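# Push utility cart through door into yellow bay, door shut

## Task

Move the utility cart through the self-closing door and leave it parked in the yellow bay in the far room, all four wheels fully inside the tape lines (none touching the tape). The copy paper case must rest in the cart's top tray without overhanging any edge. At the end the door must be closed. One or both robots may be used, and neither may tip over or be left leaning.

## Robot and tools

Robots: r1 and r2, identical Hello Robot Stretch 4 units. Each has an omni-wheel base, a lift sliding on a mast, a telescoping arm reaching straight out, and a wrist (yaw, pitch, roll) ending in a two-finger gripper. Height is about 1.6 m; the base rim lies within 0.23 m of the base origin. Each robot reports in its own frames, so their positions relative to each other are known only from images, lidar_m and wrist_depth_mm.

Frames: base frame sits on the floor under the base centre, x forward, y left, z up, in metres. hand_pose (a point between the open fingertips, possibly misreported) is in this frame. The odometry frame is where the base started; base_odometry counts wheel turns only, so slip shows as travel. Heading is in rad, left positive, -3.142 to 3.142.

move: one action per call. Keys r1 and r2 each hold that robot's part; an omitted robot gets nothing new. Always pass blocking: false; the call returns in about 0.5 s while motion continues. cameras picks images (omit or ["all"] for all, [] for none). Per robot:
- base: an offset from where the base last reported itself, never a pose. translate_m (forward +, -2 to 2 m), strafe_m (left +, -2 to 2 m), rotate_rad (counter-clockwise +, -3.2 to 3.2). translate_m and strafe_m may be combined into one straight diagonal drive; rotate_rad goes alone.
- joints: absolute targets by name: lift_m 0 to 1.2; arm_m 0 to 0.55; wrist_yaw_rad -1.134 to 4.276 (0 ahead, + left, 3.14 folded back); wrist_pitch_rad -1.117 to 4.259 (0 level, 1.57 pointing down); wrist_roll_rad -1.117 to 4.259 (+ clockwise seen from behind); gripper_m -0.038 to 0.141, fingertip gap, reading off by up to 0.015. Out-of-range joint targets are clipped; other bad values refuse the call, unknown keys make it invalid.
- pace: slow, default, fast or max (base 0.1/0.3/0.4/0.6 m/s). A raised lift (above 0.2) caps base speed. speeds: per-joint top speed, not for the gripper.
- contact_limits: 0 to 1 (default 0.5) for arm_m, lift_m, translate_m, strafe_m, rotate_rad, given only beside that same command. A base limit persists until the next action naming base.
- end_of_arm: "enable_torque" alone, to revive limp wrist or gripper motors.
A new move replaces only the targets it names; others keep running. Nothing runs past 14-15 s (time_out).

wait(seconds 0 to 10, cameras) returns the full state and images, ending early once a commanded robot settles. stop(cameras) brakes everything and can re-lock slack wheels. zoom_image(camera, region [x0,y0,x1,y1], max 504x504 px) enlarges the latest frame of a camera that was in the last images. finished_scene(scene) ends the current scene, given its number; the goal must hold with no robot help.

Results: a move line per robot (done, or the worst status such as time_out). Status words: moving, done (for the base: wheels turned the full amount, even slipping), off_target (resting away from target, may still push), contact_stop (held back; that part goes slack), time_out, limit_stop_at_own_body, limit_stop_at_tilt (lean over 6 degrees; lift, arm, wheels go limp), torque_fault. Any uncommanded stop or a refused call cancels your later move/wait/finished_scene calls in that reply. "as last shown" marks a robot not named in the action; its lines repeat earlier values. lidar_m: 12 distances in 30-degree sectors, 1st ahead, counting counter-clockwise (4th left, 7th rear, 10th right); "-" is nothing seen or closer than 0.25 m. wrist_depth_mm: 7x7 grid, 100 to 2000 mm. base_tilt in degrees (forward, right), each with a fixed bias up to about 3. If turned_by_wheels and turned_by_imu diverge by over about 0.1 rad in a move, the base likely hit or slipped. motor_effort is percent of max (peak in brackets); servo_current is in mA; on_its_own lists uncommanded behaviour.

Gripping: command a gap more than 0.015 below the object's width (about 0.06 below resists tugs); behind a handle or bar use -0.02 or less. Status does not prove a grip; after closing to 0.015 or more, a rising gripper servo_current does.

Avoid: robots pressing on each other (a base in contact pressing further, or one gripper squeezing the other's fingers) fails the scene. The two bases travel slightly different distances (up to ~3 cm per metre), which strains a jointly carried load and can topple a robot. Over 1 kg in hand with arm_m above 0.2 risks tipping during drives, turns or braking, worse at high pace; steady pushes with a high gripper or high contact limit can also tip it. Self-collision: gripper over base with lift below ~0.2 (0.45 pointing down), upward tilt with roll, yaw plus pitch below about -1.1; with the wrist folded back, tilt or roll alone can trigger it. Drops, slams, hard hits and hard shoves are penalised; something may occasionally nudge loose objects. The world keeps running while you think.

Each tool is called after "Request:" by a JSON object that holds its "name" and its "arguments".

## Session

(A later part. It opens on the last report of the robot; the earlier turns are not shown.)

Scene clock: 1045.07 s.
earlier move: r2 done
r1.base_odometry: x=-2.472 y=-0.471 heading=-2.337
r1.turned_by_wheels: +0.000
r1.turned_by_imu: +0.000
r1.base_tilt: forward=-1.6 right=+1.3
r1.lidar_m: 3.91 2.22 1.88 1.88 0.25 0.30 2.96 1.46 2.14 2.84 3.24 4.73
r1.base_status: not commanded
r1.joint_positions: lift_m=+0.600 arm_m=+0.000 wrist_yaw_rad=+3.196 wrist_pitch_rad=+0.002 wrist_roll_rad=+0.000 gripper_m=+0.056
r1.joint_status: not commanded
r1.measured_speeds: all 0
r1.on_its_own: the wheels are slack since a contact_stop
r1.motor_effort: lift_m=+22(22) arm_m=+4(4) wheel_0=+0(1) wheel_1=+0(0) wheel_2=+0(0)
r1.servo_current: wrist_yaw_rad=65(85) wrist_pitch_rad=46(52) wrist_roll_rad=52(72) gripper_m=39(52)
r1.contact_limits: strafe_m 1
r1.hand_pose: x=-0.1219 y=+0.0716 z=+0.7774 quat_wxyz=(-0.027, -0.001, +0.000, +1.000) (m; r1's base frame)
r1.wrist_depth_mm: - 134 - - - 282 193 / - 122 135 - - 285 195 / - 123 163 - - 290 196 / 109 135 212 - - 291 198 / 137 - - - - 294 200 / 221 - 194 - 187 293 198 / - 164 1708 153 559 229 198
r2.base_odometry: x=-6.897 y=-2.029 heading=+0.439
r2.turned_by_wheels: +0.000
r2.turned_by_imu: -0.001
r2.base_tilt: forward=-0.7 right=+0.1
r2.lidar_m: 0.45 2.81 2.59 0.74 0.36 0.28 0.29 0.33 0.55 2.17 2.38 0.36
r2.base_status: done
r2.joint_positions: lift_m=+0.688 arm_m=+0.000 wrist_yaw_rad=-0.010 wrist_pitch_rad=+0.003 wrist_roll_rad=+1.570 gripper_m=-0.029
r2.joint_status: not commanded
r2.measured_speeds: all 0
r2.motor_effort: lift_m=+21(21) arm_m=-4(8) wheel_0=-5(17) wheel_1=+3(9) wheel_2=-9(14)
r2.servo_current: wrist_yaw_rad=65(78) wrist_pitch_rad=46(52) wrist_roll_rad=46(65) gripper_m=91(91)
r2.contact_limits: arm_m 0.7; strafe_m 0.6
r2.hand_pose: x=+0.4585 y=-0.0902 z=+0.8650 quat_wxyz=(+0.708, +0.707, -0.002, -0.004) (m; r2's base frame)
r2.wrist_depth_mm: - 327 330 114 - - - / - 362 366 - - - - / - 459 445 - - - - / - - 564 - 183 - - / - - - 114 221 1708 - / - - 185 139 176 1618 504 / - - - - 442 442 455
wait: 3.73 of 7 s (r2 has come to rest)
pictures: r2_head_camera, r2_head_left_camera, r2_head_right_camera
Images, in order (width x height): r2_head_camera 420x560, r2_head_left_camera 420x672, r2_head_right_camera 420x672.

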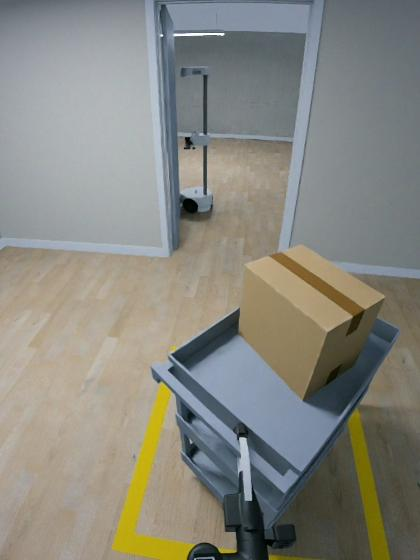

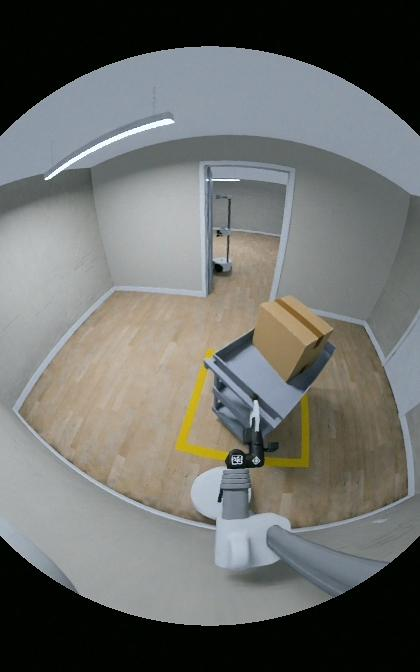

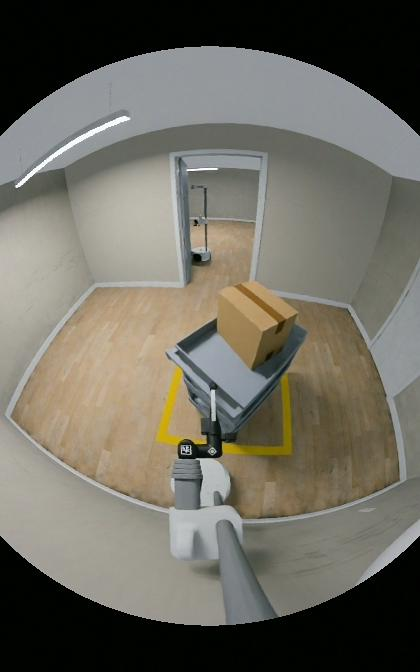

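Request:
{"name": "move", "arguments": {"blocking": false, "r2": {"base":{"translate_m":0.05,"strafe_m":0.36},"contact_limits":{"strafe_m":0.6},"pace":"slow"}, "cameras": []}}

Request:
{"name": "wait", "arguments": {"seconds": 7, "cameras": ["r2_head_left_camera"]}}

Request:
{"name": "move", "arguments": {"blocking": false, "r2": {"base":{"rotate_rad":-0.5},"contact_limits":{"rotate_rad":0.8},"pace":"slow"}, "cameras": []}}

Request:
{"name": "wait", "arguments": {"seconds": 5, "cameras": ["r2_head_camera","r2_head_left_camera","r2_head_right_camera"]}}

Scene clock: 1051.27 s.
move: r2 moving
r1: as last shown
r1.base_tilt: forward=-1.5 right=+1.2
r1.lidar_m: 3.93 2.25 1.90 1.89 0.25 0.28 - 1.42 2.15 2.85 3.26 4.73
r1.on_its_own: the wheels are slack since a contact_stop
r1.servo_current: wrist_yaw_rad=39(59) wrist_pitch_rad=46(46) wrist_roll_rad=39(65) gripper_m=39(46)
r1.contact_limits: strafe_m 1
r1.wrist_depth_mm: - 134 - - - 282 193 / - 122 135 - - 286 195 / - 124 163 - - 290 197 / 109 135 213 - - 293 198 / 137 - - - - 294 200 / 222 - 194 - 187 294 200 / - 164 1756 154 554 229 198
r2.base_odometry: x=-6.901 y=-2.016 heading=+0.438
r2.turned_by_wheels: -0.001
r2.turned_by_imu: -0.001
r2.base_tilt: forward=-0.7 right=+0.0
r2.lidar_m: 0.46 2.81 2.59 0.72 0.37 0.28 0.28 0.35 0.55 2.18 2.43 0.34
r2.base_status: translate_m moving; strafe_m moving
r2.joint_positions: lift_m=+0.688 arm_m=+0.000 wrist_yaw_rad=-0.010 wrist_pitch_rad=+0.003 wrist_roll_rad=+1.570 gripper_m=-0.029
r2.joint_status: not commanded
r2.measured_speeds: translate_m=+0.007 strafe_m=+0.053 rotate_rad=-0.001 lift_m=+0.000 arm_m=+0.000 wrist_yaw_rad=+0.000 wrist_pitch_rad=+0.000 wrist_roll_rad=+0.000
r2.motor_effort: lift_m=+21(21) arm_m=-4(5) wheel_0=-9(16) wheel_1=+7(9) wheel_2=-11(11)
r2.servo_current: wrist_yaw_rad=65(72) wrist_pitch_rad=39(46) wrist_roll_rad=46(59) gripper_m=85(85)
r2.contact_limits: arm_m 0.7; strafe_m 0.6
r2.hand_pose: x=+0.4585 y=-0.0902 z=+0.8650 quat_wxyz=(+0.708, +0.707, -0.002, -0.004) (m; r2's base frame)
r2.wrist_depth_mm: - 325 330 - - - - / - 364 366 - - - - / - 466 449 - - - - / - - 574 - 183 - - / - - - 113 224 1708 - / - - 185 139 177 1618 504 / - - - - 445 439 445
pictures: none
No camera images: "cameras" was empty.

Scene clock: 1055.60 s.
earlier move: r2 done
r1.base_odometry: x=-2.472 y=-0.471 heading=-2.337
r1.turned_by_wheels: +0.000
r1.turned_by_imu: +0.000
r1.base_tilt: forward=-1.6 right=+1.3
r1.lidar_m: 3.87 2.21 1.91 1.90 0.25 0.28 2.92 1.45 2.13 2.84 3.30 4.72
r1.base_status: not commanded
r1.joint_positions: lift_m=+0.600 arm_m=+0.000 wrist_yaw_rad=+3.196 wrist_pitch_rad=+0.002 wrist_roll_rad=+0.000 gripper_m=+0.056
r1.joint_status: not commanded
r1.measured_speeds: all 0
r1.on_its_own: the wheels are slack since a contact_stop
r1.motor_effort: lift_m=+22(22) arm_m=+4(4) wheel_0=+0(1) wheel_1=+0(0) wheel_2=+0(0)
r1.servo_current: wrist_yaw_rad=52(78) wrist_pitch_rad=46(52) wrist_roll_rad=52(72) gripper_m=39(52)
r1.contact_limits: strafe_m 1
r1.hand_pose: x=-0.1219 y=+0.0716 z=+0.7774 quat_wxyz=(-0.027, -0.001, +0.000, +1.000) (m; r1's base frame)
r1.wrist_depth_mm: - 135 - - - 283 192 / - 122 135 - - 285 195 / - 124 163 - - 290 197 / 109 135 213 - - 294 198 / 137 - - - - 296 199 / 222 - 193 - 187 297 198 / - 164 1756 153 559 229 199
r2.base_odometry: x=-7.004 y=-1.682 heading=+0.437
r2.turned_by_wheels: +0.000
r2.turned_by_imu: -0.004
r2.base_tilt: forward=-0.7 right=+0.1
r2.lidar_m: 0.45 2.73 2.25 0.68 0.35 0.28 0.27 0.33 0.50 2.51 0.53 0.32
r2.base_status: done
r2.joint_positions: lift_m=+0.688 arm_m=+0.000 wrist_yaw_rad=-0.027 wrist_pitch_rad=+0.003 wrist_roll_rad=+1.570 gripper_m=-0.029
r2.joint_status: not commanded
r2.measured_speeds: all 0
r2.on_its_own: wrist_yaw_rad is at rest, and its servo_current (156 mA) is outside its rest range (0 to 104 mA)
r2.motor_effort: lift_m=+21(21) arm_m=-4(5) wheel_0=-7(20) wheel_1=-1(9) wheel_2=-13(18)
r2.servo_current: wrist_yaw_rad=156(182) wrist_pitch_rad=46(46) wrist_roll_rad=39(59) gripper_m=85(91)
r2.contact_limits: arm_m 0.7; strafe_m 0.6
r2.hand_pose: x=+0.4569 y=-0.0951 z=+0.8650 quat_wxyz=(+0.707, +0.707, -0.008, -0.011) (m; r2's base frame)
r2.wrist_depth_mm: - 334 338 - - - - / - 459 439 105 - - - / - - - 115 - - - / - - - - - - - / - - - - - - - / - - - - - - 1182 / - - - - - 1708 1182
wait: 4.33 of 7 s (r2 has come to rest)
pictures: r2_head_left_camera
Images, in order (width x height): r2_head_left_camera 420x672.

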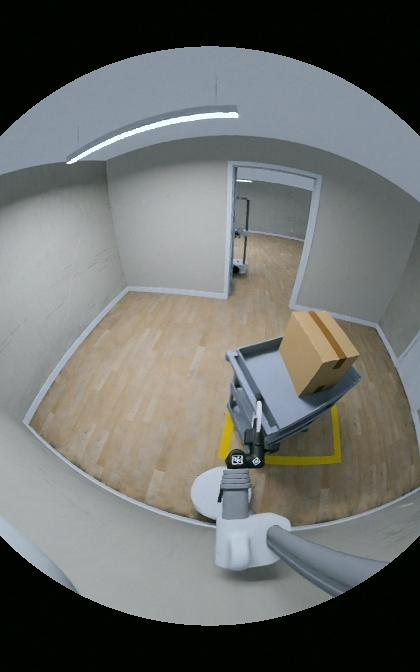

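Scene clock: 1056.10 s.
move: r2 moving
r1: as last shown
r1.lidar_m: 3.91 2.22 1.90 1.90 0.25 0.29 2.89 1.43 2.15 2.82 3.28 4.71
r1.on_its_own: the wheels are slack since a contact_stop
r1.servo_current: wrist_yaw_rad=52(65) wrist_pitch_rad=46(46) wrist_roll_rad=46(65) gripper_m=39(46)
r1.contact_limits: strafe_m 1
r1.wrist_depth_mm: - 134 - - - 281 192 / - 122 135 - - 286 195 / - 124 163 - - 290 196 / 108 135 212 - - 293 198 / 137 - - - - 294 199 / 222 - 194 - 188 296 198 / - 164 1708 153 554 229 198
r2.base_odometry: x=-7.004 y=-1.682 heading=+0.315
r2.turned_by_wheels: -0.123
r2.turned_by_imu: -0.119
r2.base_tilt: forward=-0.7 right=+0.0
r2.lidar_m: 0.41 2.64 2.28 0.96 0.38 0.28 0.25 0.29 0.44 1.48 0.92 0.35
r2.base_status: rotate_rad moving
r2.joint_positions: lift_m=+0.688 arm_m=+0.000 wrist_yaw_rad=+0.003 wrist_pitch_rad=+0.003 wrist_roll_rad=+1.570 gripper_m=-0.029
r2.joint_status: not commanded
r2.measured_speeds: translate_m=+0.002 strafe_m=+0.001 rotate_rad=-0.475 lift_m=+0.000 arm_m=+0.000 wrist_yaw_rad=+0.103 wrist_pitch_rad=+0.000 wrist_roll_rad=+0.000
r2.motor_effort: lift_m=+21(21) arm_m=-4(5) wheel_0=+14(14) wheel_1=+8(8) wheel_2=+10(10)
r2.servo_current: wrist_yaw_rad=46(176) wrist_pitch_rad=39(46) wrist_roll_rad=39(65) gripper_m=85(91)
r2.contact_limits: arm_m 0.7; rotate_rad 0.8
r2.hand_pose: x=+0.4596 y=-0.0864 z=+0.8650 quat_wxyz=(+0.707, +0.707, +0.002, +0.000) (m; r2's base frame)
r2.wrist_depth_mm: 310 314 309 - - - - / - 375 379 106 - - - / - - 492 - - - - / - - - - - - - / - - - - - - - / - - - - - 1499 462 / - - - - - 1576 1182
pictures: none
No camera images: "cameras" was empty.

Scene clock: 1057.40 s.
earlier move: r2 done
r1.base_odometry: x=-2.472 y=-0.471 heading=-2.337
r1.turned_by_wheels: +0.000
r1.turned_by_imu: +0.000
r1.base_tilt: forward=-1.6 right=+1.3
r1.lidar_m: 3.91 2.20 1.91 1.88 0.25 0.29 2.87 1.42 2.12 2.83 3.31 4.71
r1.base_status: not commanded
r1.joint_positions: lift_m=+0.600 arm_m=+0.000 wrist_yaw_rad=+3.196 wrist_pitch_rad=+0.002 wrist_roll_rad=+0.000 gripper_m=+0.056
r1.joint_status: not commanded
r1.measured_speeds: all 0
r1.on_its_own: the wheels are slack since a contact_stop
r1.motor_effort: lift_m=+22(22) arm_m=+4(4) wheel_0=+0(1) wheel_1=+0(1) wheel_2=+0(0)
r1.servo_current: wrist_yaw_rad=46(65) wrist_pitch_rad=46(52) wrist_roll_rad=46(65) gripper_m=46(52)
r1.contact_limits: strafe_m 1
r1.hand_pose: x=-0.1219 y=+0.0716 z=+0.7774 quat_wxyz=(-0.027, -0.001, +0.000, +1.000) (m; r1's base frame)
r1.wrist_depth_mm: - 135 - - - 282 192 / - 122 134 - - 286 195 / - 123 163 - - 289 196 / 109 135 213 - 549 293 198 / 137 - - - - 293 199 / 222 - 194 - 188 296 200 / - 164 1708 153 559 229 198
r2.base_odometry: x=-7.004 y=-1.682 heading=-0.062
r2.turned_by_wheels: -0.376
r2.turned_by_imu: -0.369
r2.base_tilt: forward=-0.7 right=+0.1
r2.lidar_m: 0.40 0.45 2.69 2.23 0.67 0.36 0.28 0.26 0.29 0.52 2.53 0.42
r2.base_status: done
r2.joint_positions: lift_m=+0.688 arm_m=+0.000 wrist_yaw_rad=+0.004 wrist_pitch_rad=+0.003 wrist_roll_rad=+1.570 gripper_m=-0.029
r2.joint_status: not commanded
r2.measured_speeds: all 0
r2.motor_effort: lift_m=+21(21) arm_m=+3(5) wheel_0=+4(23) wheel_1=+5(12) wheel_2=+3(16)
r2.servo_current: wrist_yaw_rad=59(176) wrist_pitch_rad=39(52) wrist_roll_rad=52(65) gripper_m=91(98)
r2.contact_limits: arm_m 0.7; rotate_rad 0.8
r2.hand_pose: x=+0.4596 y=-0.0864 z=+0.8650 quat_wxyz=(+0.707, +0.707, +0.002, +0.000) (m; r2's base frame)
r2.wrist_depth_mm: - - - 143 143 208 1042 / - - - 148 205 210 - / - - 512 153 213 - - / - 433 427 159 220 - - / - 473 462 165 229 - - / - - 185 170 178 - - / - - 539 - 246 123 -
wait: 1.30 of 5 s (r2 has come to rest)
pictures: r2_head_camera, r2_head_left_camera, r2_head_right_camera
Images, in order (width x height): r2_head_camera 420x560, r2_head_left_camera 420x672, r2_head_right_camera 420x672.

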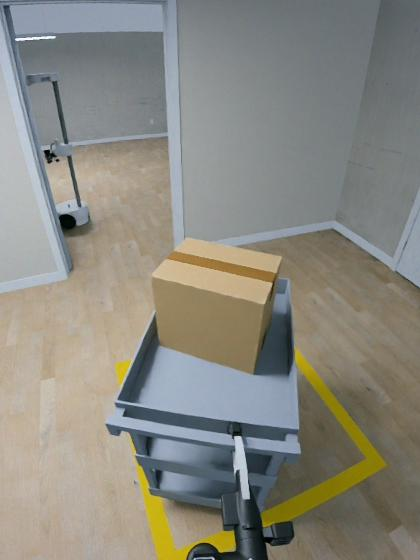

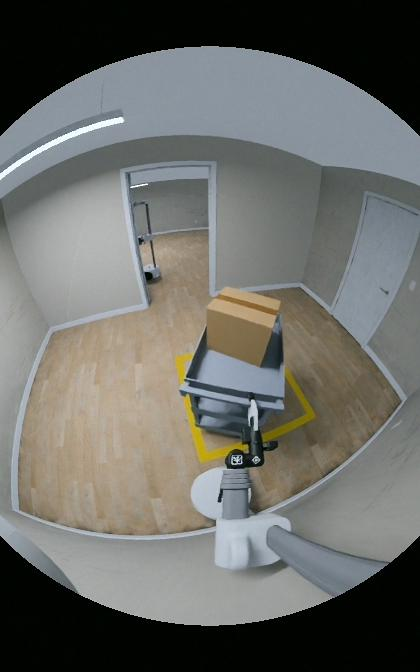

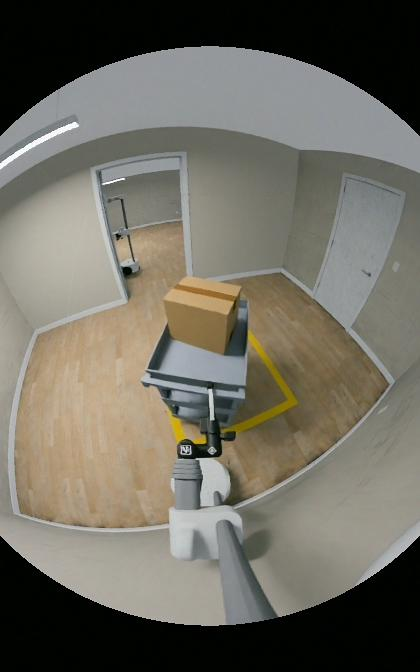

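Request:
{"name": "zoom_image", "arguments": {"camera": "r2_head_left_camera", "region": [140, 270, 330, 500]}}

Request:
{"name": "zoom_image", "arguments": {"camera": "r2_head_camera", "region": [80, 220, 400, 560]}}

Request:
{"name": "zoom_image", "arguments": {"camera": "r2_head_right_camera", "region": [120, 260, 310, 490]}}

Scaled by 2.191 from the camera's 420x672 image, which has a finer 600x960 frame.

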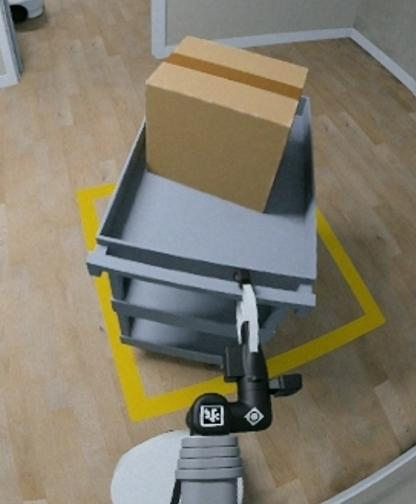

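Scaled by 1.482 from the camera's 420x560 image, which has a finer 1200x1600 frame.

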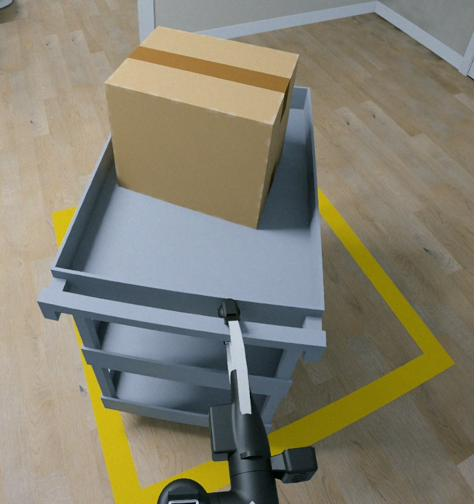

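Scaled by 2.191 from the camera's 420x672 image, which has a finer 600x960 frame.

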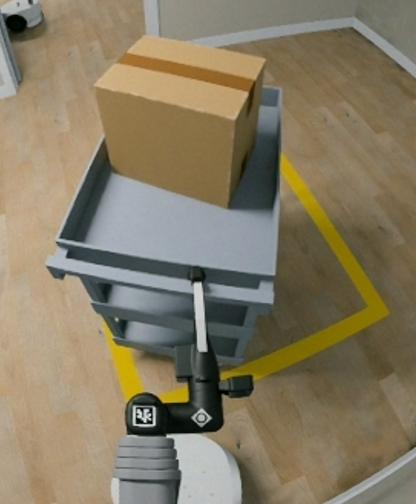

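Request:
{"name": "move", "arguments": {"blocking": false, "r2": {"base":{"rotate_rad":-0.45},"contact_limits":{"rotate_rad":0.8},"pace":"slow"}, "cameras": []}}

Request:
{"name": "wait", "arguments": {"seconds": 5, "cameras": ["r2_head_camera","r2_head_left_camera","r2_head_right_camera"]}}

Request:
{"name": "zoom_image", "arguments": {"camera": "r2_head_left_camera", "region": [140, 270, 330, 500]}}

Request:
{"name": "zoom_image", "arguments": {"camera": "r2_head_right_camera", "region": [120, 260, 310, 490]}}

Scene clock: 1079.63 s.
move: r2 moving
r1: as last shown
r1.lidar_m: 3.91 2.20 1.91 1.87 0.25 0.30 3.01 1.44 2.13 2.83 3.29 4.70
r1.on_its_own: the wheels are slack since a contact_stop
r1.motor_effort: lift_m=+22(22) arm_m=+4(4) wheel_0=+0(1) wheel_1=+0(0) wheel_2=+0(0)
r1.servo_current: wrist_yaw_rad=52(65) wrist_pitch_rad=39(46) wrist_roll_rad=52(59) gripper_m=39(46)
r1.contact_limits: strafe_m 1
r1.wrist_depth_mm: - 135 - - - 282 193 / - 122 135 - - 287 194 / - 124 163 - - 289 196 / 109 135 213 - - 291 199 / 137 - - - - 296 200 / 221 - 194 - 187 296 200 / - 164 1756 153 559 229 199
r2.base_odometry: x=-7.004 y=-1.682 heading=-0.187
r2.turned_by_wheels: -0.125
r2.turned_by_imu: -0.121
r2.base_tilt: forward=-0.7 right=+0.1
r2.lidar_m: 0.38 0.42 2.70 2.27 0.91 0.37 0.26 0.26 0.31 0.45 1.60 0.42
r2.base_status: rotate_rad moving
r2.joint_positions: lift_m=+0.688 arm_m=+0.000 wrist_yaw_rad=+0.010 wrist_pitch_rad=+0.003 wrist_roll_rad=+1.570 gripper_m=-0.029
r2.joint_status: not commanded
r2.measured_speeds: translate_m=+0.001 strafe_m=+0.001 rotate_rad=-0.492 lift_m=+0.000 arm_m=+0.000 wrist_yaw_rad=+0.000 wrist_pitch_rad=+0.000 wrist_roll_rad=+0.000
r2.motor_effort: lift_m=+21(21) arm_m=+3(4) wheel_0=+10(16) wheel_1=+7(10) wheel_2=+18(18)
r2.servo_current: wrist_yaw_rad=59(72) wrist_pitch_rad=39(46) wrist_roll_rad=46(52) gripper_m=85(85)
r2.contact_limits: arm_m 0.7; rotate_rad 0.8
r2.hand_pose: x=+0.4602 y=-0.0844 z=+0.8650 quat_wxyz=(+0.707, +0.707, +0.005, +0.003) (m; r2's base frame)
r2.wrist_depth_mm: - - - 161 160 1576 1229 / - - - 163 222 229 229 / - - - 165 224 768 - / - - 442 167 228 - - / - 452 445 171 231 842 - / - - 186 173 179 - - / - - 488 - 237 - -
pictures: none
No camera images: "cameras" was empty.

Scene clock: 1080.77 s.
earlier move: r2 done
r1.base_odometry: x=-2.472 y=-0.471 heading=-2.337
r1.turned_by_wheels: +0.000
r1.turned_by_imu: +0.000
r1.base_tilt: forward=-1.6 right=+1.3
r1.lidar_m: 3.90 2.23 1.89 1.88 0.25 0.32 - 1.43 2.14 2.84 3.27 4.73
r1.base_status: not commanded
r1.joint_positions: lift_m=+0.600 arm_m=+0.000 wrist_yaw_rad=+3.196 wrist_pitch_rad=+0.002 wrist_roll_rad=+0.000 gripper_m=+0.056
r1.joint_status: not commanded
r1.measured_speeds: all 0
r1.on_its_own: the wheels are slack since a contact_stop
r1.motor_effort: lift_m=+22(22) arm_m=+4(4) wheel_0=+0(1) wheel_1=+0(0) wheel_2=+0(0)
r1.servo_current: wrist_yaw_rad=33(72) wrist_pitch_rad=52(52) wrist_roll_rad=59(65) gripper_m=33(46)
r1.contact_limits: strafe_m 1
r1.hand_pose: x=-0.1219 y=+0.0716 z=+0.7774 quat_wxyz=(-0.027, -0.001, +0.000, +1.000) (m; r1's base frame)
r1.wrist_depth_mm: - 135 - - - 282 192 / - 122 134 - - 286 195 / - 123 163 - - 290 197 / 109 135 212 - - 293 198 / 137 - - - - 294 200 / 221 - 193 - 188 294 199 / - 164 1756 153 559 229 198
r2.base_odometry: x=-7.004 y=-1.682 heading=-0.511
r2.turned_by_wheels: -0.324
r2.turned_by_imu: -0.314
r2.base_tilt: forward=-0.7 right=+0.1
r2.lidar_m: 0.30 0.29 2.51 2.53 2.23 0.56 0.32 0.27 0.28 0.33 0.58 0.47
r2.base_status: done
r2.joint_positions: lift_m=+0.688 arm_m=+0.000 wrist_yaw_rad=-0.001 wrist_pitch_rad=+0.003 wrist_roll_rad=+1.570 gripper_m=-0.029
r2.joint_status: not commanded
r2.measured_speeds: all 0
r2.motor_effort: lift_m=+21(21) arm_m=-4(4) wheel_0=+1(16) wheel_1=+5(10) wheel_2=+3(18)
r2.servo_current: wrist_yaw_rad=46(72) wrist_pitch_rad=39(52) wrist_roll_rad=39(59) gripper_m=85(91)
r2.contact_limits: arm_m 0.7; rotate_rad 0.8
r2.hand_pose: x=+0.4592 y=-0.0877 z=+0.8650 quat_wxyz=(+0.707, +0.707, +0.001, -0.001) (m; r2's base frame)
r2.wrist_depth_mm: - - - - - 1708 1160 / - - - 252 - 1661 1160 / - - - 262 294 303 303 / - - - 263 267 1756 1229 / - - - 187 245 1708 - / - - 185 170 178 768 - / - 407 397 - 211 121 -
wait: 1.13 of 5 s (r2 has come to rest)
pictures: r2_head_camera, r2_head_left_camera, r2_head_right_camera
Images, in order (width x height): r2_head_camera 420x560, r2_head_left_camera 420x672, r2_head_right_camera 420x672.

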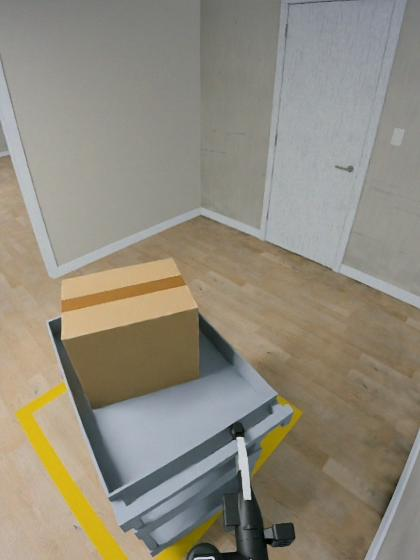

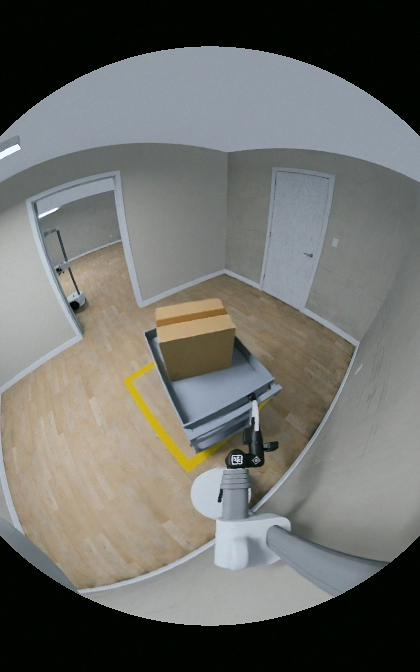

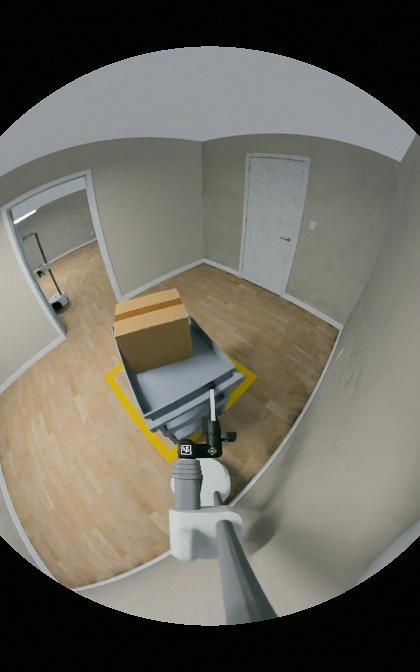

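Scaled by 2.191 from the camera's 420x672 image, which has a finer 600x960 frame.

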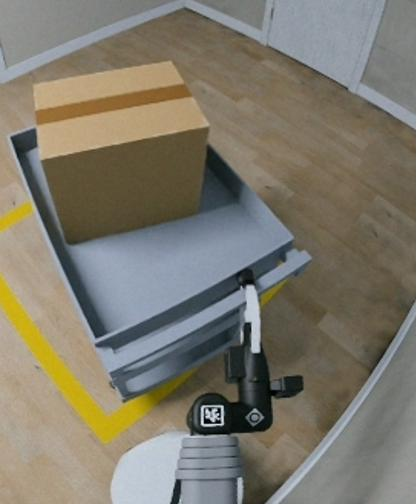

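Scaled by 2.191 from the camera's 420x672 image, which has a finer 600x960 frame.

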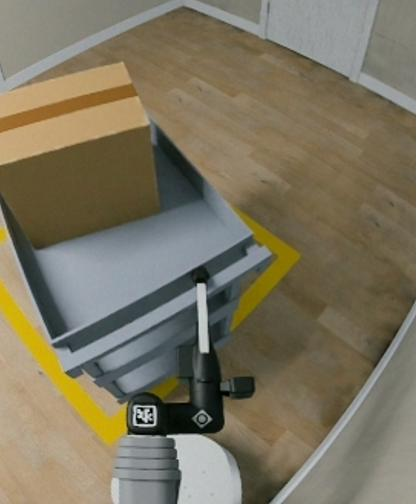

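Request:
{"name": "move", "arguments": {"blocking": false, "r2": {"joints":{"gripper_m":0.1}}, "cameras": []}}

Request:
{"name": "wait", "arguments": {"seconds": 3, "cameras": ["r2_wrist_camera"]}}

Request:
{"name": "move", "arguments": {"blocking": false, "r2": {"base":{"rotate_rad":-0.35},"contact_limits":{"rotate_rad":0.2},"pace":"slow"}, "cameras": []}}

Request:
{"name": "wait", "arguments": {"seconds": 4, "cameras": ["r2_wrist_camera","r2_head_camera","r2_head_left_camera","r2_head_right_camera"]}}

Scene clock: 1101.10 s.
move: r2 moving
r1: as last shown
r1.lidar_m: 3.91 2.25 1.87 1.87 0.25 0.27 - 1.42 2.12 2.83 3.29 4.73
r1.on_its_own: the wheels are slack since a contact_stop
r1.motor_effort: lift_m=+22(22) arm_m=+4(4) wheel_0=+0(0) wheel_1=+0(0) wheel_2=+0(0)
r1.servo_current: wrist_yaw_rad=39(65) wrist_pitch_rad=39(52) wrist_roll_rad=65(65) gripper_m=39(46)
r1.contact_limits: strafe_m 1
r1.wrist_depth_mm: - 134 - - - 281 192 / - 122 134 - - 286 195 / - 123 163 - - 290 197 / 109 135 213 - - 294 198 / 137 - - - - 296 199 / 221 - 193 - 188 294 200 / - 164 1808 153 554 229 198
r2.base_odometry: x=-7.004 y=-1.682 heading=-0.511
r2.turned_by_wheels: +0.000
r2.turned_by_imu: +0.000
r2.base_tilt: forward=-0.7 right=+0.1
r2.lidar_m: 0.29 0.29 2.55 2.56 2.22 0.57 0.35 0.27 0.26 0.34 0.60 0.48
r2.base_status: not commanded
r2.joint_positions: lift_m=+0.688 arm_m=+0.000 wrist_yaw_rad=-0.001 wrist_pitch_rad=+0.003 wrist_roll_rad=+1.570 gripper_m=-0.003
r2.joint_status: gripper_m moving
r2.measured_speeds: translate_m=+0.000 strafe_m=+0.000 rotate_rad=-0.001 lift_m=+0.000 arm_m=+0.000 wrist_yaw_rad=-0.003 wrist_pitch_rad=+0.000 wrist_roll_rad=+0.000
r2.motor_effort: lift_m=+21(21) arm_m=-4(4) wheel_0=+1(1) wheel_1=+4(5) wheel_2=+3(4)
r2.servo_current: wrist_yaw_rad=52(59) wrist_pitch_rad=39(52) wrist_roll_rad=46(59) gripper_m=98(98)
r2.contact_limits: arm_m 0.7; rotate_rad 0.8
r2.hand_pose: x=+0.4592 y=-0.0877 z=+0.8650 quat_wxyz=(+0.707, +0.707, +0.001, -0.001) (m; r2's base frame)
r2.wrist_depth_mm: - - - - - 1708 1182 / - - - 254 - 1708 1182 / - - - 264 297 304 306 / - - - 209 270 1576 1281 / - - - 187 249 1708 - / - - 188 173 182 759 - / - 404 399 - 216 - -
pictures: none
No camera images: "cameras" was empty.

Scene clock: 1102.60 s.
earlier move: r2 done
r1.base_odometry: x=-2.472 y=-0.471 heading=-2.337
r1.turned_by_wheels: +0.000
r1.turned_by_imu: +0.000
r1.base_tilt: forward=-1.6 right=+1.3
r1.lidar_m: 3.90 2.24 1.91 1.91 0.25 0.28 - 1.43 2.11 2.83 3.27 4.71
r1.base_status: not commanded
r1.joint_positions: lift_m=+0.600 arm_m=+0.000 wrist_yaw_rad=+3.196 wrist_pitch_rad=+0.002 wrist_roll_rad=+0.000 gripper_m=+0.056
r1.joint_status: not commanded
r1.measured_speeds: all 0
r1.on_its_own: the wheels are slack since a contact_stop
r1.motor_effort: lift_m=+22(22) arm_m=+4(4) wheel_0=+0(1) wheel_1=+0(0) wheel_2=+0(0)
r1.servo_current: wrist_yaw_rad=52(65) wrist_pitch_rad=39(52) wrist_roll_rad=33(65) gripper_m=46(46)
r1.contact_limits: strafe_m 1
r1.hand_pose: x=-0.1219 y=+0.0716 z=+0.7774 quat_wxyz=(-0.027, -0.001, +0.000, +1.000) (m; r1's base frame)
r1.wrist_depth_mm: - 135 - - - 281 192 / - 122 135 - - 286 195 / - 124 163 - - 290 196 / 109 135 213 - - 294 198 / 137 - - - - 296 199 / 222 - 194 - 187 296 200 / - 163 1708 153 564 230 198
r2.base_odometry: x=-7.004 y=-1.682 heading=-0.511
r2.turned_by_wheels: +0.000
r2.turned_by_imu: +0.000
r2.base_tilt: forward=-0.7 right=+0.1
r2.lidar_m: 0.31 0.26 2.53 2.57 2.21 0.55 0.33 0.28 0.26 0.35 0.61 0.49
r2.base_status: not commanded
r2.joint_positions: lift_m=+0.688 arm_m=+0.000 wrist_yaw_rad=-0.001 wrist_pitch_rad=+0.003 wrist_roll_rad=+1.570 gripper_m=+0.100
r2.joint_status: all done
r2.measured_speeds: all 0
r2.motor_effort: lift_m=+21(21) arm_m=-4(4) wheel_0=+1(1) wheel_1=+5(5) wheel_2=+2(4)
r2.servo_current: wrist_yaw_rad=59(59) wrist_pitch_rad=52(52) wrist_roll_rad=52(65) gripper_m=52(124)
r2.contact_limits: arm_m 0.7; rotate_rad 0.8
r2.hand_pose: x=+0.4592 y=-0.0878 z=+0.8650 quat_wxyz=(+0.707, +0.707, +0.001, -0.002) (m; r2's base frame)
r2.wrist_depth_mm: - - - - - 1708 1160 / - - - 256 - 1708 1160 / - - - 266 303 309 310 / - - - 264 276 1576 1229 / - - - 196 252 1708 - / - - 418 176 186 768 - / - 407 158 - 215 - -
wait: 1.50 of 3 s (r2 has come to rest)
pictures: r2_wrist_camera
Images, in order (width x height): r2_wrist_camera 616x392.

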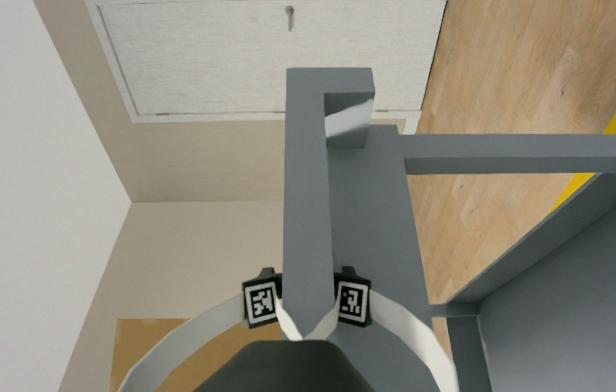

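Scene clock: 1103.10 s.
move: r2 moving
r1: as last shown
r1.lidar_m: 3.90 2.17 1.91 1.90 0.25 0.29 - 1.44 2.17 2.85 3.29 4.73
r1.on_its_own: the wheels are slack since a contact_stop
r1.servo_current: wrist_yaw_rad=59(59) wrist_pitch_rad=46(46) wrist_roll_rad=46(59) gripper_m=33(46)
r1.contact_limits: strafe_m 1
r1.wrist_depth_mm: - 135 - - - 281 192 / - 122 135 - - 287 195 / - 124 163 - - 290 196 / 109 135 213 - - 293 199 / 137 - - - - 296 199 / 221 - 194 - 187 296 199 / - 164 1756 154 559 229 198
r2.base_odometry: x=-7.004 y=-1.682 heading=-0.637
r2.turned_by_wheels: -0.126
r2.turned_by_imu: -0.122
r2.base_tilt: forward=-0.7 right=+0.1
r2.lidar_m: 0.33 0.27 2.55 2.77 2.25 0.73 0.35 0.26 0.27 0.32 0.48 0.53
r2.base_status: rotate_rad moving
r2.joint_positions: lift_m=+0.688 arm_m=+0.000 wrist_yaw_rad=+0.001 wrist_pitch_rad=+0.003 wrist_roll_rad=+1.570 gripper_m=+0.100
r2.joint_status: not commanded
r2.measured_speeds: translate_m=+0.002 strafe_m=+0.000 rotate_rad=-0.489 lift_m=+0.000 arm_m=+0.000 wrist_yaw_rad=+0.000 wrist_pitch_rad=+0.000 wrist_roll_rad=+0.000
r2.motor_effort: lift_m=+20(21) arm_m=-4(4) wheel_0=+9(15) wheel_1=+6(9) wheel_2=+8(9)
r2.servo_current: wrist_yaw_rad=46(52) wrist_pitch_rad=46(46) wrist_roll_rad=46(59) gripper_m=52(59)
r2.contact_limits: arm_m 0.7; rotate_rad 0.2
r2.hand_pose: x=+0.4594 y=-0.0872 z=+0.8651 quat_wxyz=(+0.707, +0.707, +0.001, -0.001) (m; r2's base frame)
r2.wrist_depth_mm: - - - - - 1661 1182 / - - - - - 1708 1160 / - - - - - 1756 1205 / - - - 278 314 1499 1098 / - - - 232 289 1618 1205 / - - 195 206 195 1537 - / - - - - 244 - -
pictures: none
No camera images: "cameras" was empty.

Scene clock: 1104.07 s.
earlier move: r2 done
r1.base_odometry: x=-2.472 y=-0.471 heading=-2.337
r1.turned_by_wheels: +0.000
r1.turned_by_imu: +0.000
r1.base_tilt: forward=-1.6 right=+1.3
r1.lidar_m: 3.92 2.23 1.91 1.89 0.25 0.30 - 1.43 2.17 2.86 3.30 4.72
r1.base_status: not commanded
r1.joint_positions: lift_m=+0.600 arm_m=+0.000 wrist_yaw_rad=+3.196 wrist_pitch_rad=+0.002 wrist_roll_rad=+0.000 gripper_m=+0.056
r1.joint_status: not commanded
r1.measured_speeds: all 0
r1.on_its_own: the wheels are slack since a contact_stop
r1.motor_effort: lift_m=+22(22) arm_m=+4(4) wheel_0=+0(1) wheel_1=+0(0) wheel_2=+0(0)
r1.servo_current: wrist_yaw_rad=46(59) wrist_pitch_rad=46(46) wrist_roll_rad=65(65) gripper_m=39(52)
r1.contact_limits: strafe_m 1
r1.hand_pose: x=-0.1219 y=+0.0716 z=+0.7774 quat_wxyz=(-0.027, -0.001, +0.000, +1.000) (m; r1's base frame)
r1.wrist_depth_mm: - 135 - - - 281 192 / - 122 135 - - 285 194 / - 124 163 - - 289 196 / 109 135 213 - - 293 198 / 137 - - - - 296 199 / 222 - 193 - 188 296 198 / - 164 1756 153 559 228 199
r2.base_odometry: x=-7.004 y=-1.682 heading=-0.860
r2.turned_by_wheels: -0.223
r2.turned_by_imu: -0.217
r2.base_tilt: forward=-0.7 right=+0.1
r2.lidar_m: 0.37 0.27 0.27 2.60 2.35 1.62 0.44 0.29 0.26 0.29 0.35 0.87
r2.base_status: done
r2.joint_positions: lift_m=+0.688 arm_m=+0.000 wrist_yaw_rad=+0.001 wrist_pitch_rad=+0.003 wrist_roll_rad=+1.570 gripper_m=+0.100
r2.joint_status: not commanded
r2.measured_speeds: all 0
r2.motor_effort: lift_m=+19(21) arm_m=-4(4) wheel_0=+4(15) wheel_1=+4(9) wheel_2=+6(9)
r2.servo_current: wrist_yaw_rad=39(52) wrist_pitch_rad=39(52) wrist_roll_rad=52(59) gripper_m=46(59)
r2.contact_limits: arm_m 0.7; rotate_rad 0.2
r2.hand_pose: x=+0.4594 y=-0.0872 z=+0.8651 quat_wxyz=(+0.707, +0.707, +0.001, -0.001) (m; r2's base frame)
r2.wrist_depth_mm: - - - - - 1708 1160 / - - - - - 1708 1205 / - - - - - 1708 1205 / - - - - - 1708 1205 / - - - - - 1756 1205 / - - 193 306 192 1537 1229 / - - - - 338 336 334
wait: 0.97 of 4 s (r2 has come to rest)
pictures: r2_head_camera, r2_head_left_camera, r2_head_right_camera, r2_wrist_camera
Images, in order (width x height): r2_head_camera 420x560, r2_head_left_camera 420x672, r2_head_right_camera 420x672, r2_wrist_camera 616x392.

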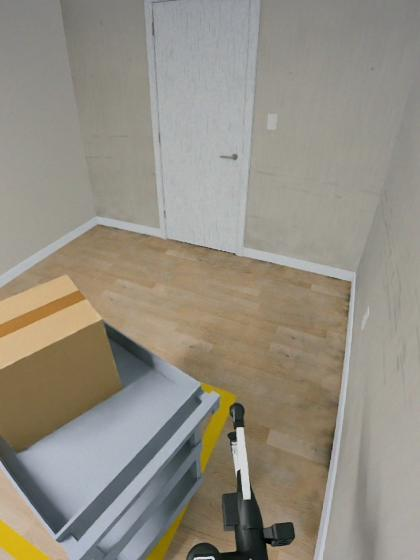

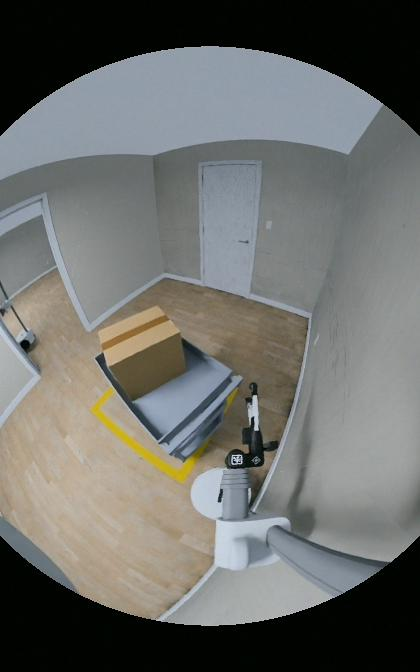

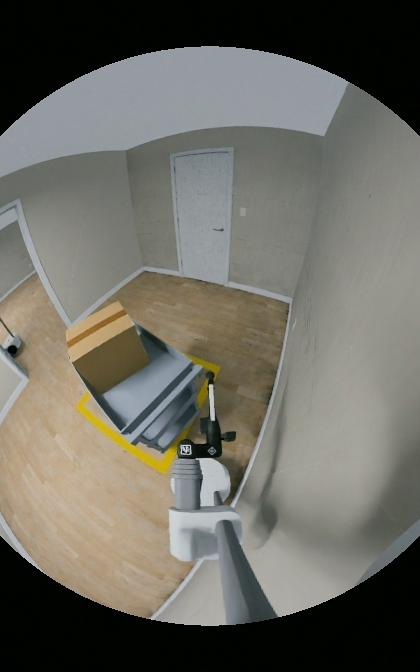

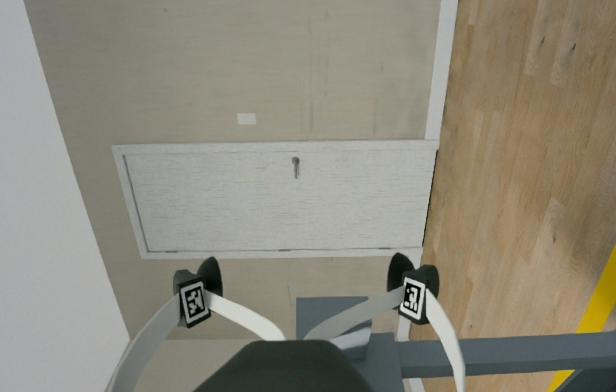

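Request:
{"name": "zoom_image", "arguments": {"camera": "r2_head_left_camera", "region": [80, 300, 260, 490]}}

Request:
{"name": "zoom_image", "arguments": {"camera": "r2_head_right_camera", "region": [60, 300, 240, 490]}}

Scaled by 2.653 from the camera's 420x672 image, which has a finer 600x960 frame.

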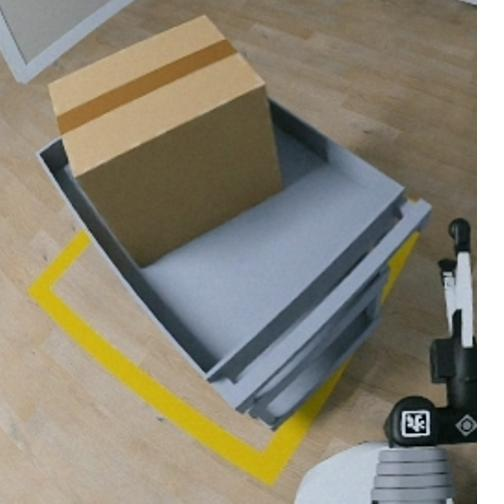

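Scaled by 2.653 from the camera's 420x672 image, which has a finer 600x960 frame.

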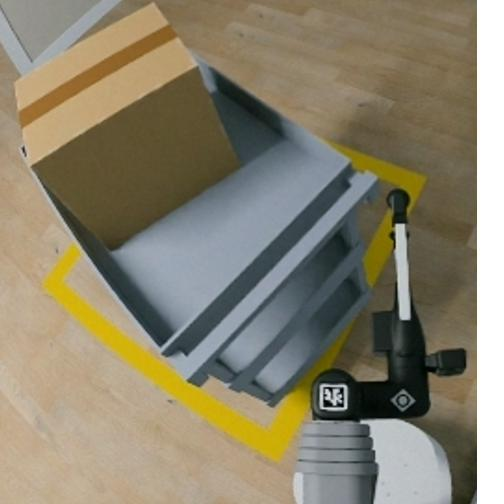

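Request:
{"name": "move", "arguments": {"blocking": false, "r2": {"joints":{"lift_m":1.0}}, "cameras": []}}

Request:
{"name": "wait", "arguments": {"seconds": 4, "cameras": []}}

Request:
{"name": "move", "arguments": {"blocking": false, "r2": {"base":{"translate_m":-0.63,"strafe_m":0.32},"contact_limits":{"translate_m":0.2},"pace":"slow"}, "cameras": []}}

Request:
{"name": "wait", "arguments": {"seconds": 10, "cameras": ["r2_head_camera","r2_head_left_camera","r2_head_right_camera"]}}

Scene clock: 1123.60 s.
move: r2 moving
r1: as last shown
r1.lidar_m: 3.93 2.24 1.89 1.89 0.25 0.30 - 1.43 2.12 2.85 3.31 4.73
r1.on_its_own: the wheels are slack since a contact_stop
r1.servo_current: wrist_yaw_rad=33(65) wrist_pitch_rad=39(46) wrist_roll_rad=46(59) gripper_m=39(46)
r1.contact_limits: strafe_m 1
r1.wrist_depth_mm: - 134 - - - 282 193 / - 122 135 - - 285 195 / - 123 163 - - 289 196 / 109 135 213 - - 294 198 / 137 - - - - 294 200 / 222 - 193 - 187 296 199 / - 164 1756 154 559 229 199
r2.base_odometry: x=-7.004 y=-1.682 heading=-0.860
r2.turned_by_wheels: +0.000
r2.turned_by_imu: +0.000
r2.base_tilt: forward=-0.7 right=+0.1
r2.lidar_m: 0.39 0.28 0.28 2.59 2.38 1.58 0.45 0.28 0.27 0.28 0.39 0.92
r2.base_status: not commanded
r2.joint_positions: lift_m=+0.726 arm_m=+0.000 wrist_yaw_rad=+0.001 wrist_pitch_rad=+0.003 wrist_roll_rad=+1.570 gripper_m=+0.100
r2.joint_status: lift_m moving
r2.measured_speeds: translate_m=+0.000 strafe_m=+0.000 rotate_rad=+0.000 lift_m=+0.146 arm_m=+0.000 wrist_yaw_rad=+0.000 wrist_pitch_rad=+0.000 wrist_roll_rad=+0.000
r2.motor_effort: lift_m=+25(26) arm_m=-4(4) wheel_0=+4(5) wheel_1=+3(4) wheel_2=+6(7)
r2.servo_current: wrist_yaw_rad=52(59) wrist_pitch_rad=46(46) wrist_roll_rad=46(59) gripper_m=46(59)
r2.contact_limits: arm_m 0.7; rotate_rad 0.2
r2.hand_pose: x=+0.4594 y=-0.0872 z=+0.9030 quat_wxyz=(+0.707, +0.707, +0.001, -0.001) (m; r2's base frame)
r2.wrist_depth_mm: - - - - - 1756 1205 / - - - - - 1756 1229 / - - - - - 1808 1229 / - - - - - 1756 1229 / - - - - - 1863 1255 / - - 193 - 194 1576 1281 / - - - - 322 334 334
pictures: none
No camera images: "cameras" was empty.

Scene clock: 1125.43 s.
earlier move: r2 done
r1.base_odometry: x=-2.472 y=-0.471 heading=-2.337
r1.turned_by_wheels: +0.000
r1.turned_by_imu: +0.000
r1.base_tilt: forward=-1.6 right=+1.3
r1.lidar_m: 3.92 2.22 1.90 1.90 0.25 0.30 - 1.43 2.15 2.84 3.28 4.73
r1.base_status: not commanded
r1.joint_positions: lift_m=+0.600 arm_m=+0.000 wrist_yaw_rad=+3.196 wrist_pitch_rad=+0.002 wrist_roll_rad=+0.000 gripper_m=+0.056
r1.joint_status: not commanded
r1.measured_speeds: all 0
r1.on_its_own: the wheels are slack since a contact_stop
r1.motor_effort: lift_m=+22(22) arm_m=+4(4) wheel_0=+0(1) wheel_1=+0(0) wheel_2=+0(0)
r1.servo_current: wrist_yaw_rad=39(65) wrist_pitch_rad=39(52) wrist_roll_rad=39(65) gripper_m=46(52)
r1.contact_limits: strafe_m 1
r1.hand_pose: x=-0.1219 y=+0.0716 z=+0.7774 quat_wxyz=(-0.027, -0.001, +0.000, +1.000) (m; r1's base frame)
r1.wrist_depth_mm: - 135 - - - 282 192 / - 122 135 - - 285 195 / - 124 163 - - 289 196 / 108 135 213 - - 293 198 / 137 - - - - 293 199 / 222 - 193 - 187 296 198 / - 164 1708 153 559 228 199
r2.base_odometry: x=-7.004 y=-1.682 heading=-0.860
r2.turned_by_wheels: +0.000
r2.turned_by_imu: +0.000
r2.base_tilt: forward=-0.6 right=+0.1
r2.lidar_m: 0.37 0.29 0.29 2.58 2.36 1.56 0.45 0.30 0.25 0.27 0.38 0.90
r2.base_status: not commanded
r2.joint_positions: lift_m=+1.000 arm_m=+0.000 wrist_yaw_rad=+0.001 wrist_pitch_rad=+0.003 wrist_roll_rad=+1.570 gripper_m=+0.100
r2.joint_status: all done
r2.measured_speeds: all 0
r2.motor_effort: lift_m=+21(26) arm_m=-4(4) wheel_0=+4(5) wheel_1=+3(4) wheel_2=+6(7)
r2.servo_current: wrist_yaw_rad=52(59) wrist_pitch_rad=46(46) wrist_roll_rad=52(59) gripper_m=52(59)
r2.contact_limits: arm_m 0.7; rotate_rad 0.2
r2.hand_pose: x=+0.4594 y=-0.0872 z=+1.1770 quat_wxyz=(+0.707, +0.707, +0.001, -0.001) (m; r2's base frame)
r2.wrist_depth_mm: - - - - - - 1576 / - - - - - - 1618 / - - - - - - 1661 / - - - - - - 1661 / - - - - - - 1661 / - - 193 - 193 - 1661 / - - - - - - 1661
wait: 1.83 of 4 s (r2 has come to rest)
pictures: none
No camera images: "cameras" was empty.

Scene clock: 1125.93 s.
move: r2 moving
r1: as last shown
r1.lidar_m: 3.90 2.23 1.92 1.89 0.25 0.30 - 1.43 2.16 2.84 3.28 4.73
r1.on_its_own: the wheels are slack since a contact_stop
r1.servo_current: wrist_yaw_rad=46(65) wrist_pitch_rad=39(52) wrist_roll_rad=46(59) gripper_m=33(46)
r1.contact_limits: strafe_m 1
r1.wrist_depth_mm: - 135 - - - 282 192 / - 122 135 - - 286 195 / - 123 163 - - 291 197 / 109 135 213 - - 293 198 / 137 - - - - 296 200 / 222 - 194 - 188 296 198 / - 164 1756 153 559 229 199
r2.base_odometry: x=-7.007 y=-1.668 heading=-0.860
r2.turned_by_wheels: +0.000
r2.turned_by_imu: +0.000
r2.base_tilt: forward=-0.6 right=+0.1
r2.lidar_m: 0.37 0.29 0.31 2.59 2.37 1.55 0.44 0.29 0.26 0.29 0.38 0.92
r2.base_status: translate_m moving; strafe_m moving
r2.joint_positions: lift_m=+1.000 arm_m=+0.000 wrist_yaw_rad=+0.001 wrist_pitch_rad=+0.003 wrist_roll_rad=+1.570 gripper_m=+0.100
r2.joint_status: not commanded
r2.measured_speeds: translate_m=-0.048 strafe_m=+0.024 rotate_rad=-0.001 lift_m=+0.000 arm_m=+0.000 wrist_yaw_rad=+0.000 wrist_pitch_rad=+0.000 wrist_roll_rad=+0.000
r2.motor_effort: lift_m=+21(22) arm_m=-4(4) wheel_0=-7(9) wheel_1=-4(5) wheel_2=+8(11)
r2.servo_current: wrist_yaw_rad=46(52) wrist_pitch_rad=39(46) wrist_roll_rad=46(52) gripper_m=52(52)
r2.contact_limits: arm_m 0.7; translate_m 0.2
r2.hand_pose: x=+0.4594 y=-0.0872 z=+1.1770 quat_wxyz=(+0.707, +0.707, +0.001, -0.001) (m; r2's base frame)
r2.wrist_depth_mm: - - - - - - 1618 / - - - - - - 1618 / - - - - - - 1618 / - - - - - - 1661 / - - - - - - 1618 / - - 193 - 193 - 1618 / - - - - - - 1708
pictures: none
No camera images: "cameras" was empty.

Scene clock: 1133.67 s.
earlier move: r2 done
r1.base_odometry: x=-2.472 y=-0.471 heading=-2.337
r1.turned_by_wheels: +0.000
r1.turned_by_imu: +0.000
r1.base_tilt: forward=-1.6 right=+1.3
r1.lidar_m: 3.87 2.20 1.90 1.91 0.25 0.30 - 1.45 2.13 2.84 3.28 4.73
r1.base_status: not commanded
r1.joint_positions: lift_m=+0.600 arm_m=+0.000 wrist_yaw_rad=+3.196 wrist_pitch_rad=+0.002 wrist_roll_rad=+0.000 gripper_m=+0.056
r1.joint_status: not commanded
r1.measured_speeds: all 0
r1.on_its_own: the wheels are slack since a contact_stop
r1.motor_effort: lift_m=+22(22) arm_m=+4(4) wheel_0=+0(1) wheel_1=+0(0) wheel_2=+0(0)
r1.servo_current: wrist_yaw_rad=52(65) wrist_pitch_rad=39(52) wrist_roll_rad=39(65) gripper_m=46(52)
r1.contact_limits: strafe_m 1
r1.hand_pose: x=-0.1219 y=+0.0716 z=+0.7774 quat_wxyz=(-0.027, -0.001, +0.000, +1.000) (m; r1's base frame)
r1.wrist_depth_mm: - 135 - - - 282 192 / - 122 135 - - 285 195 / - 124 163 - - 289 197 / 109 135 213 - - 293 198 / 137 - - - - 294 199 / 221 - 193 - 188 298 198 / - 164 1756 153 564 229 198
r2.base_odometry: x=-7.172 y=-0.996 heading=-0.860
r2.turned_by_wheels: +0.000
r2.turned_by_imu: +0.000
r2.base_tilt: forward=-0.7 right=+0.1
r2.lidar_m: 0.81 1.17 2.51 2.33 1.63 1.50 0.45 0.31 0.27 0.29 0.38 0.92
r2.base_status: done
r2.joint_positions: lift_m=+1.000 arm_m=+0.000 wrist_yaw_rad=+0.001 wrist_pitch_rad=+0.003 wrist_roll_rad=+1.570 gripper_m=+0.100
r2.joint_status: not commanded
r2.measured_speeds: all 0
r2.motor_effort: lift_m=+21(22) arm_m=-4(4) wheel_0=-3(10) wheel_1=-5(8) wheel_2=+5(11)
r2.servo_current: wrist_yaw_rad=33(59) wrist_pitch_rad=46(52) wrist_roll_rad=33(59) gripper_m=52(59)
r2.contact_limits: arm_m 0.7; translate_m 0.2
r2.hand_pose: x=+0.4594 y=-0.0872 z=+1.1770 quat_wxyz=(+0.707, +0.707, +0.001, -0.001) (m; r2's base frame)
r2.wrist_depth_mm: - - - - - - 1576 / - - - - - - 1537 / - - - - - - 1025 / - - - - 991 750 - / - - - - 904 661 - / - - 193 - 193 1138 - / - - - - - - -
wait: 7.73 of 10 s (r2 has come to rest)
pictures: r2_head_camera, r2_head_left_camera, r2_head_right_camera
Images, in order (width x height): r2_head_camera 420x560, r2_head_left_camera 420x672, r2_head_right_camera 420x672.

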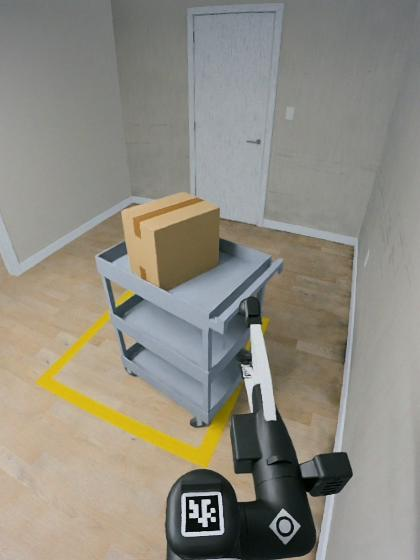

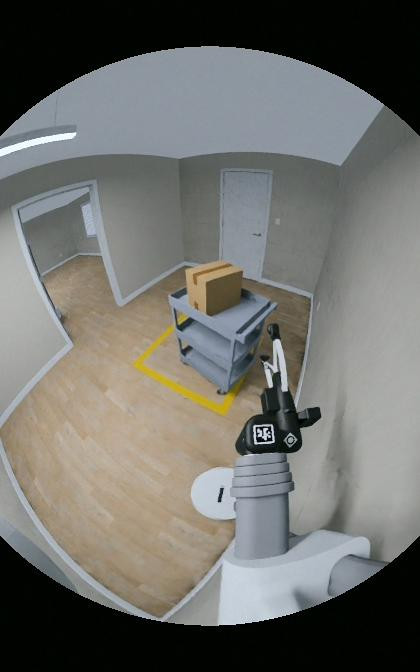

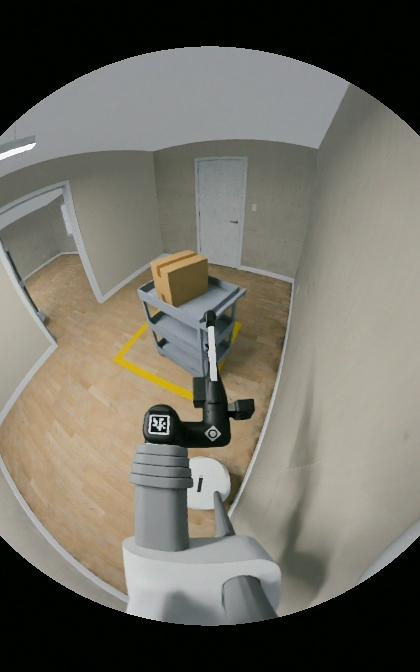

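Request:
{"name": "zoom_image", "arguments": {"camera": "r2_head_camera", "region": [30, 240, 310, 480]}}

Request:
{"name": "zoom_image", "arguments": {"camera": "r2_head_left_camera", "region": [120, 290, 300, 430]}}

Scaled by 1.800 from the camera's 420x560 image, which has a finer 1200x1600 frame.

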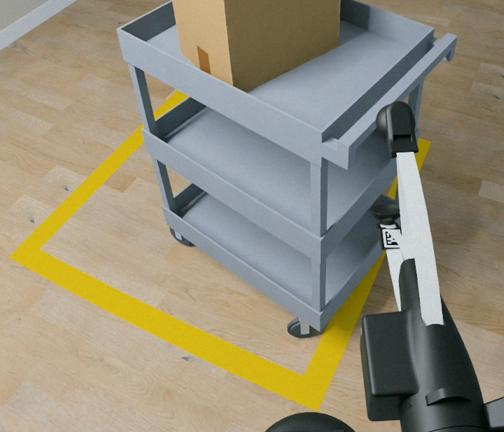

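Scaled by 2.800 from the camera's 420x672 image, which has a finer 600x960 frame.

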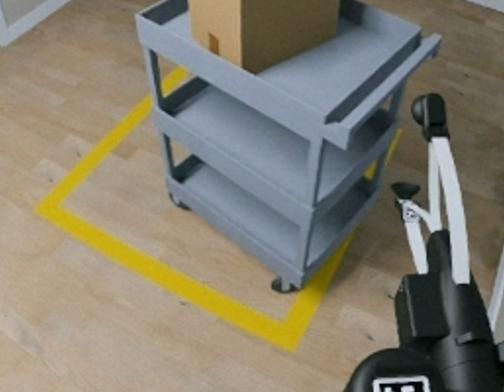

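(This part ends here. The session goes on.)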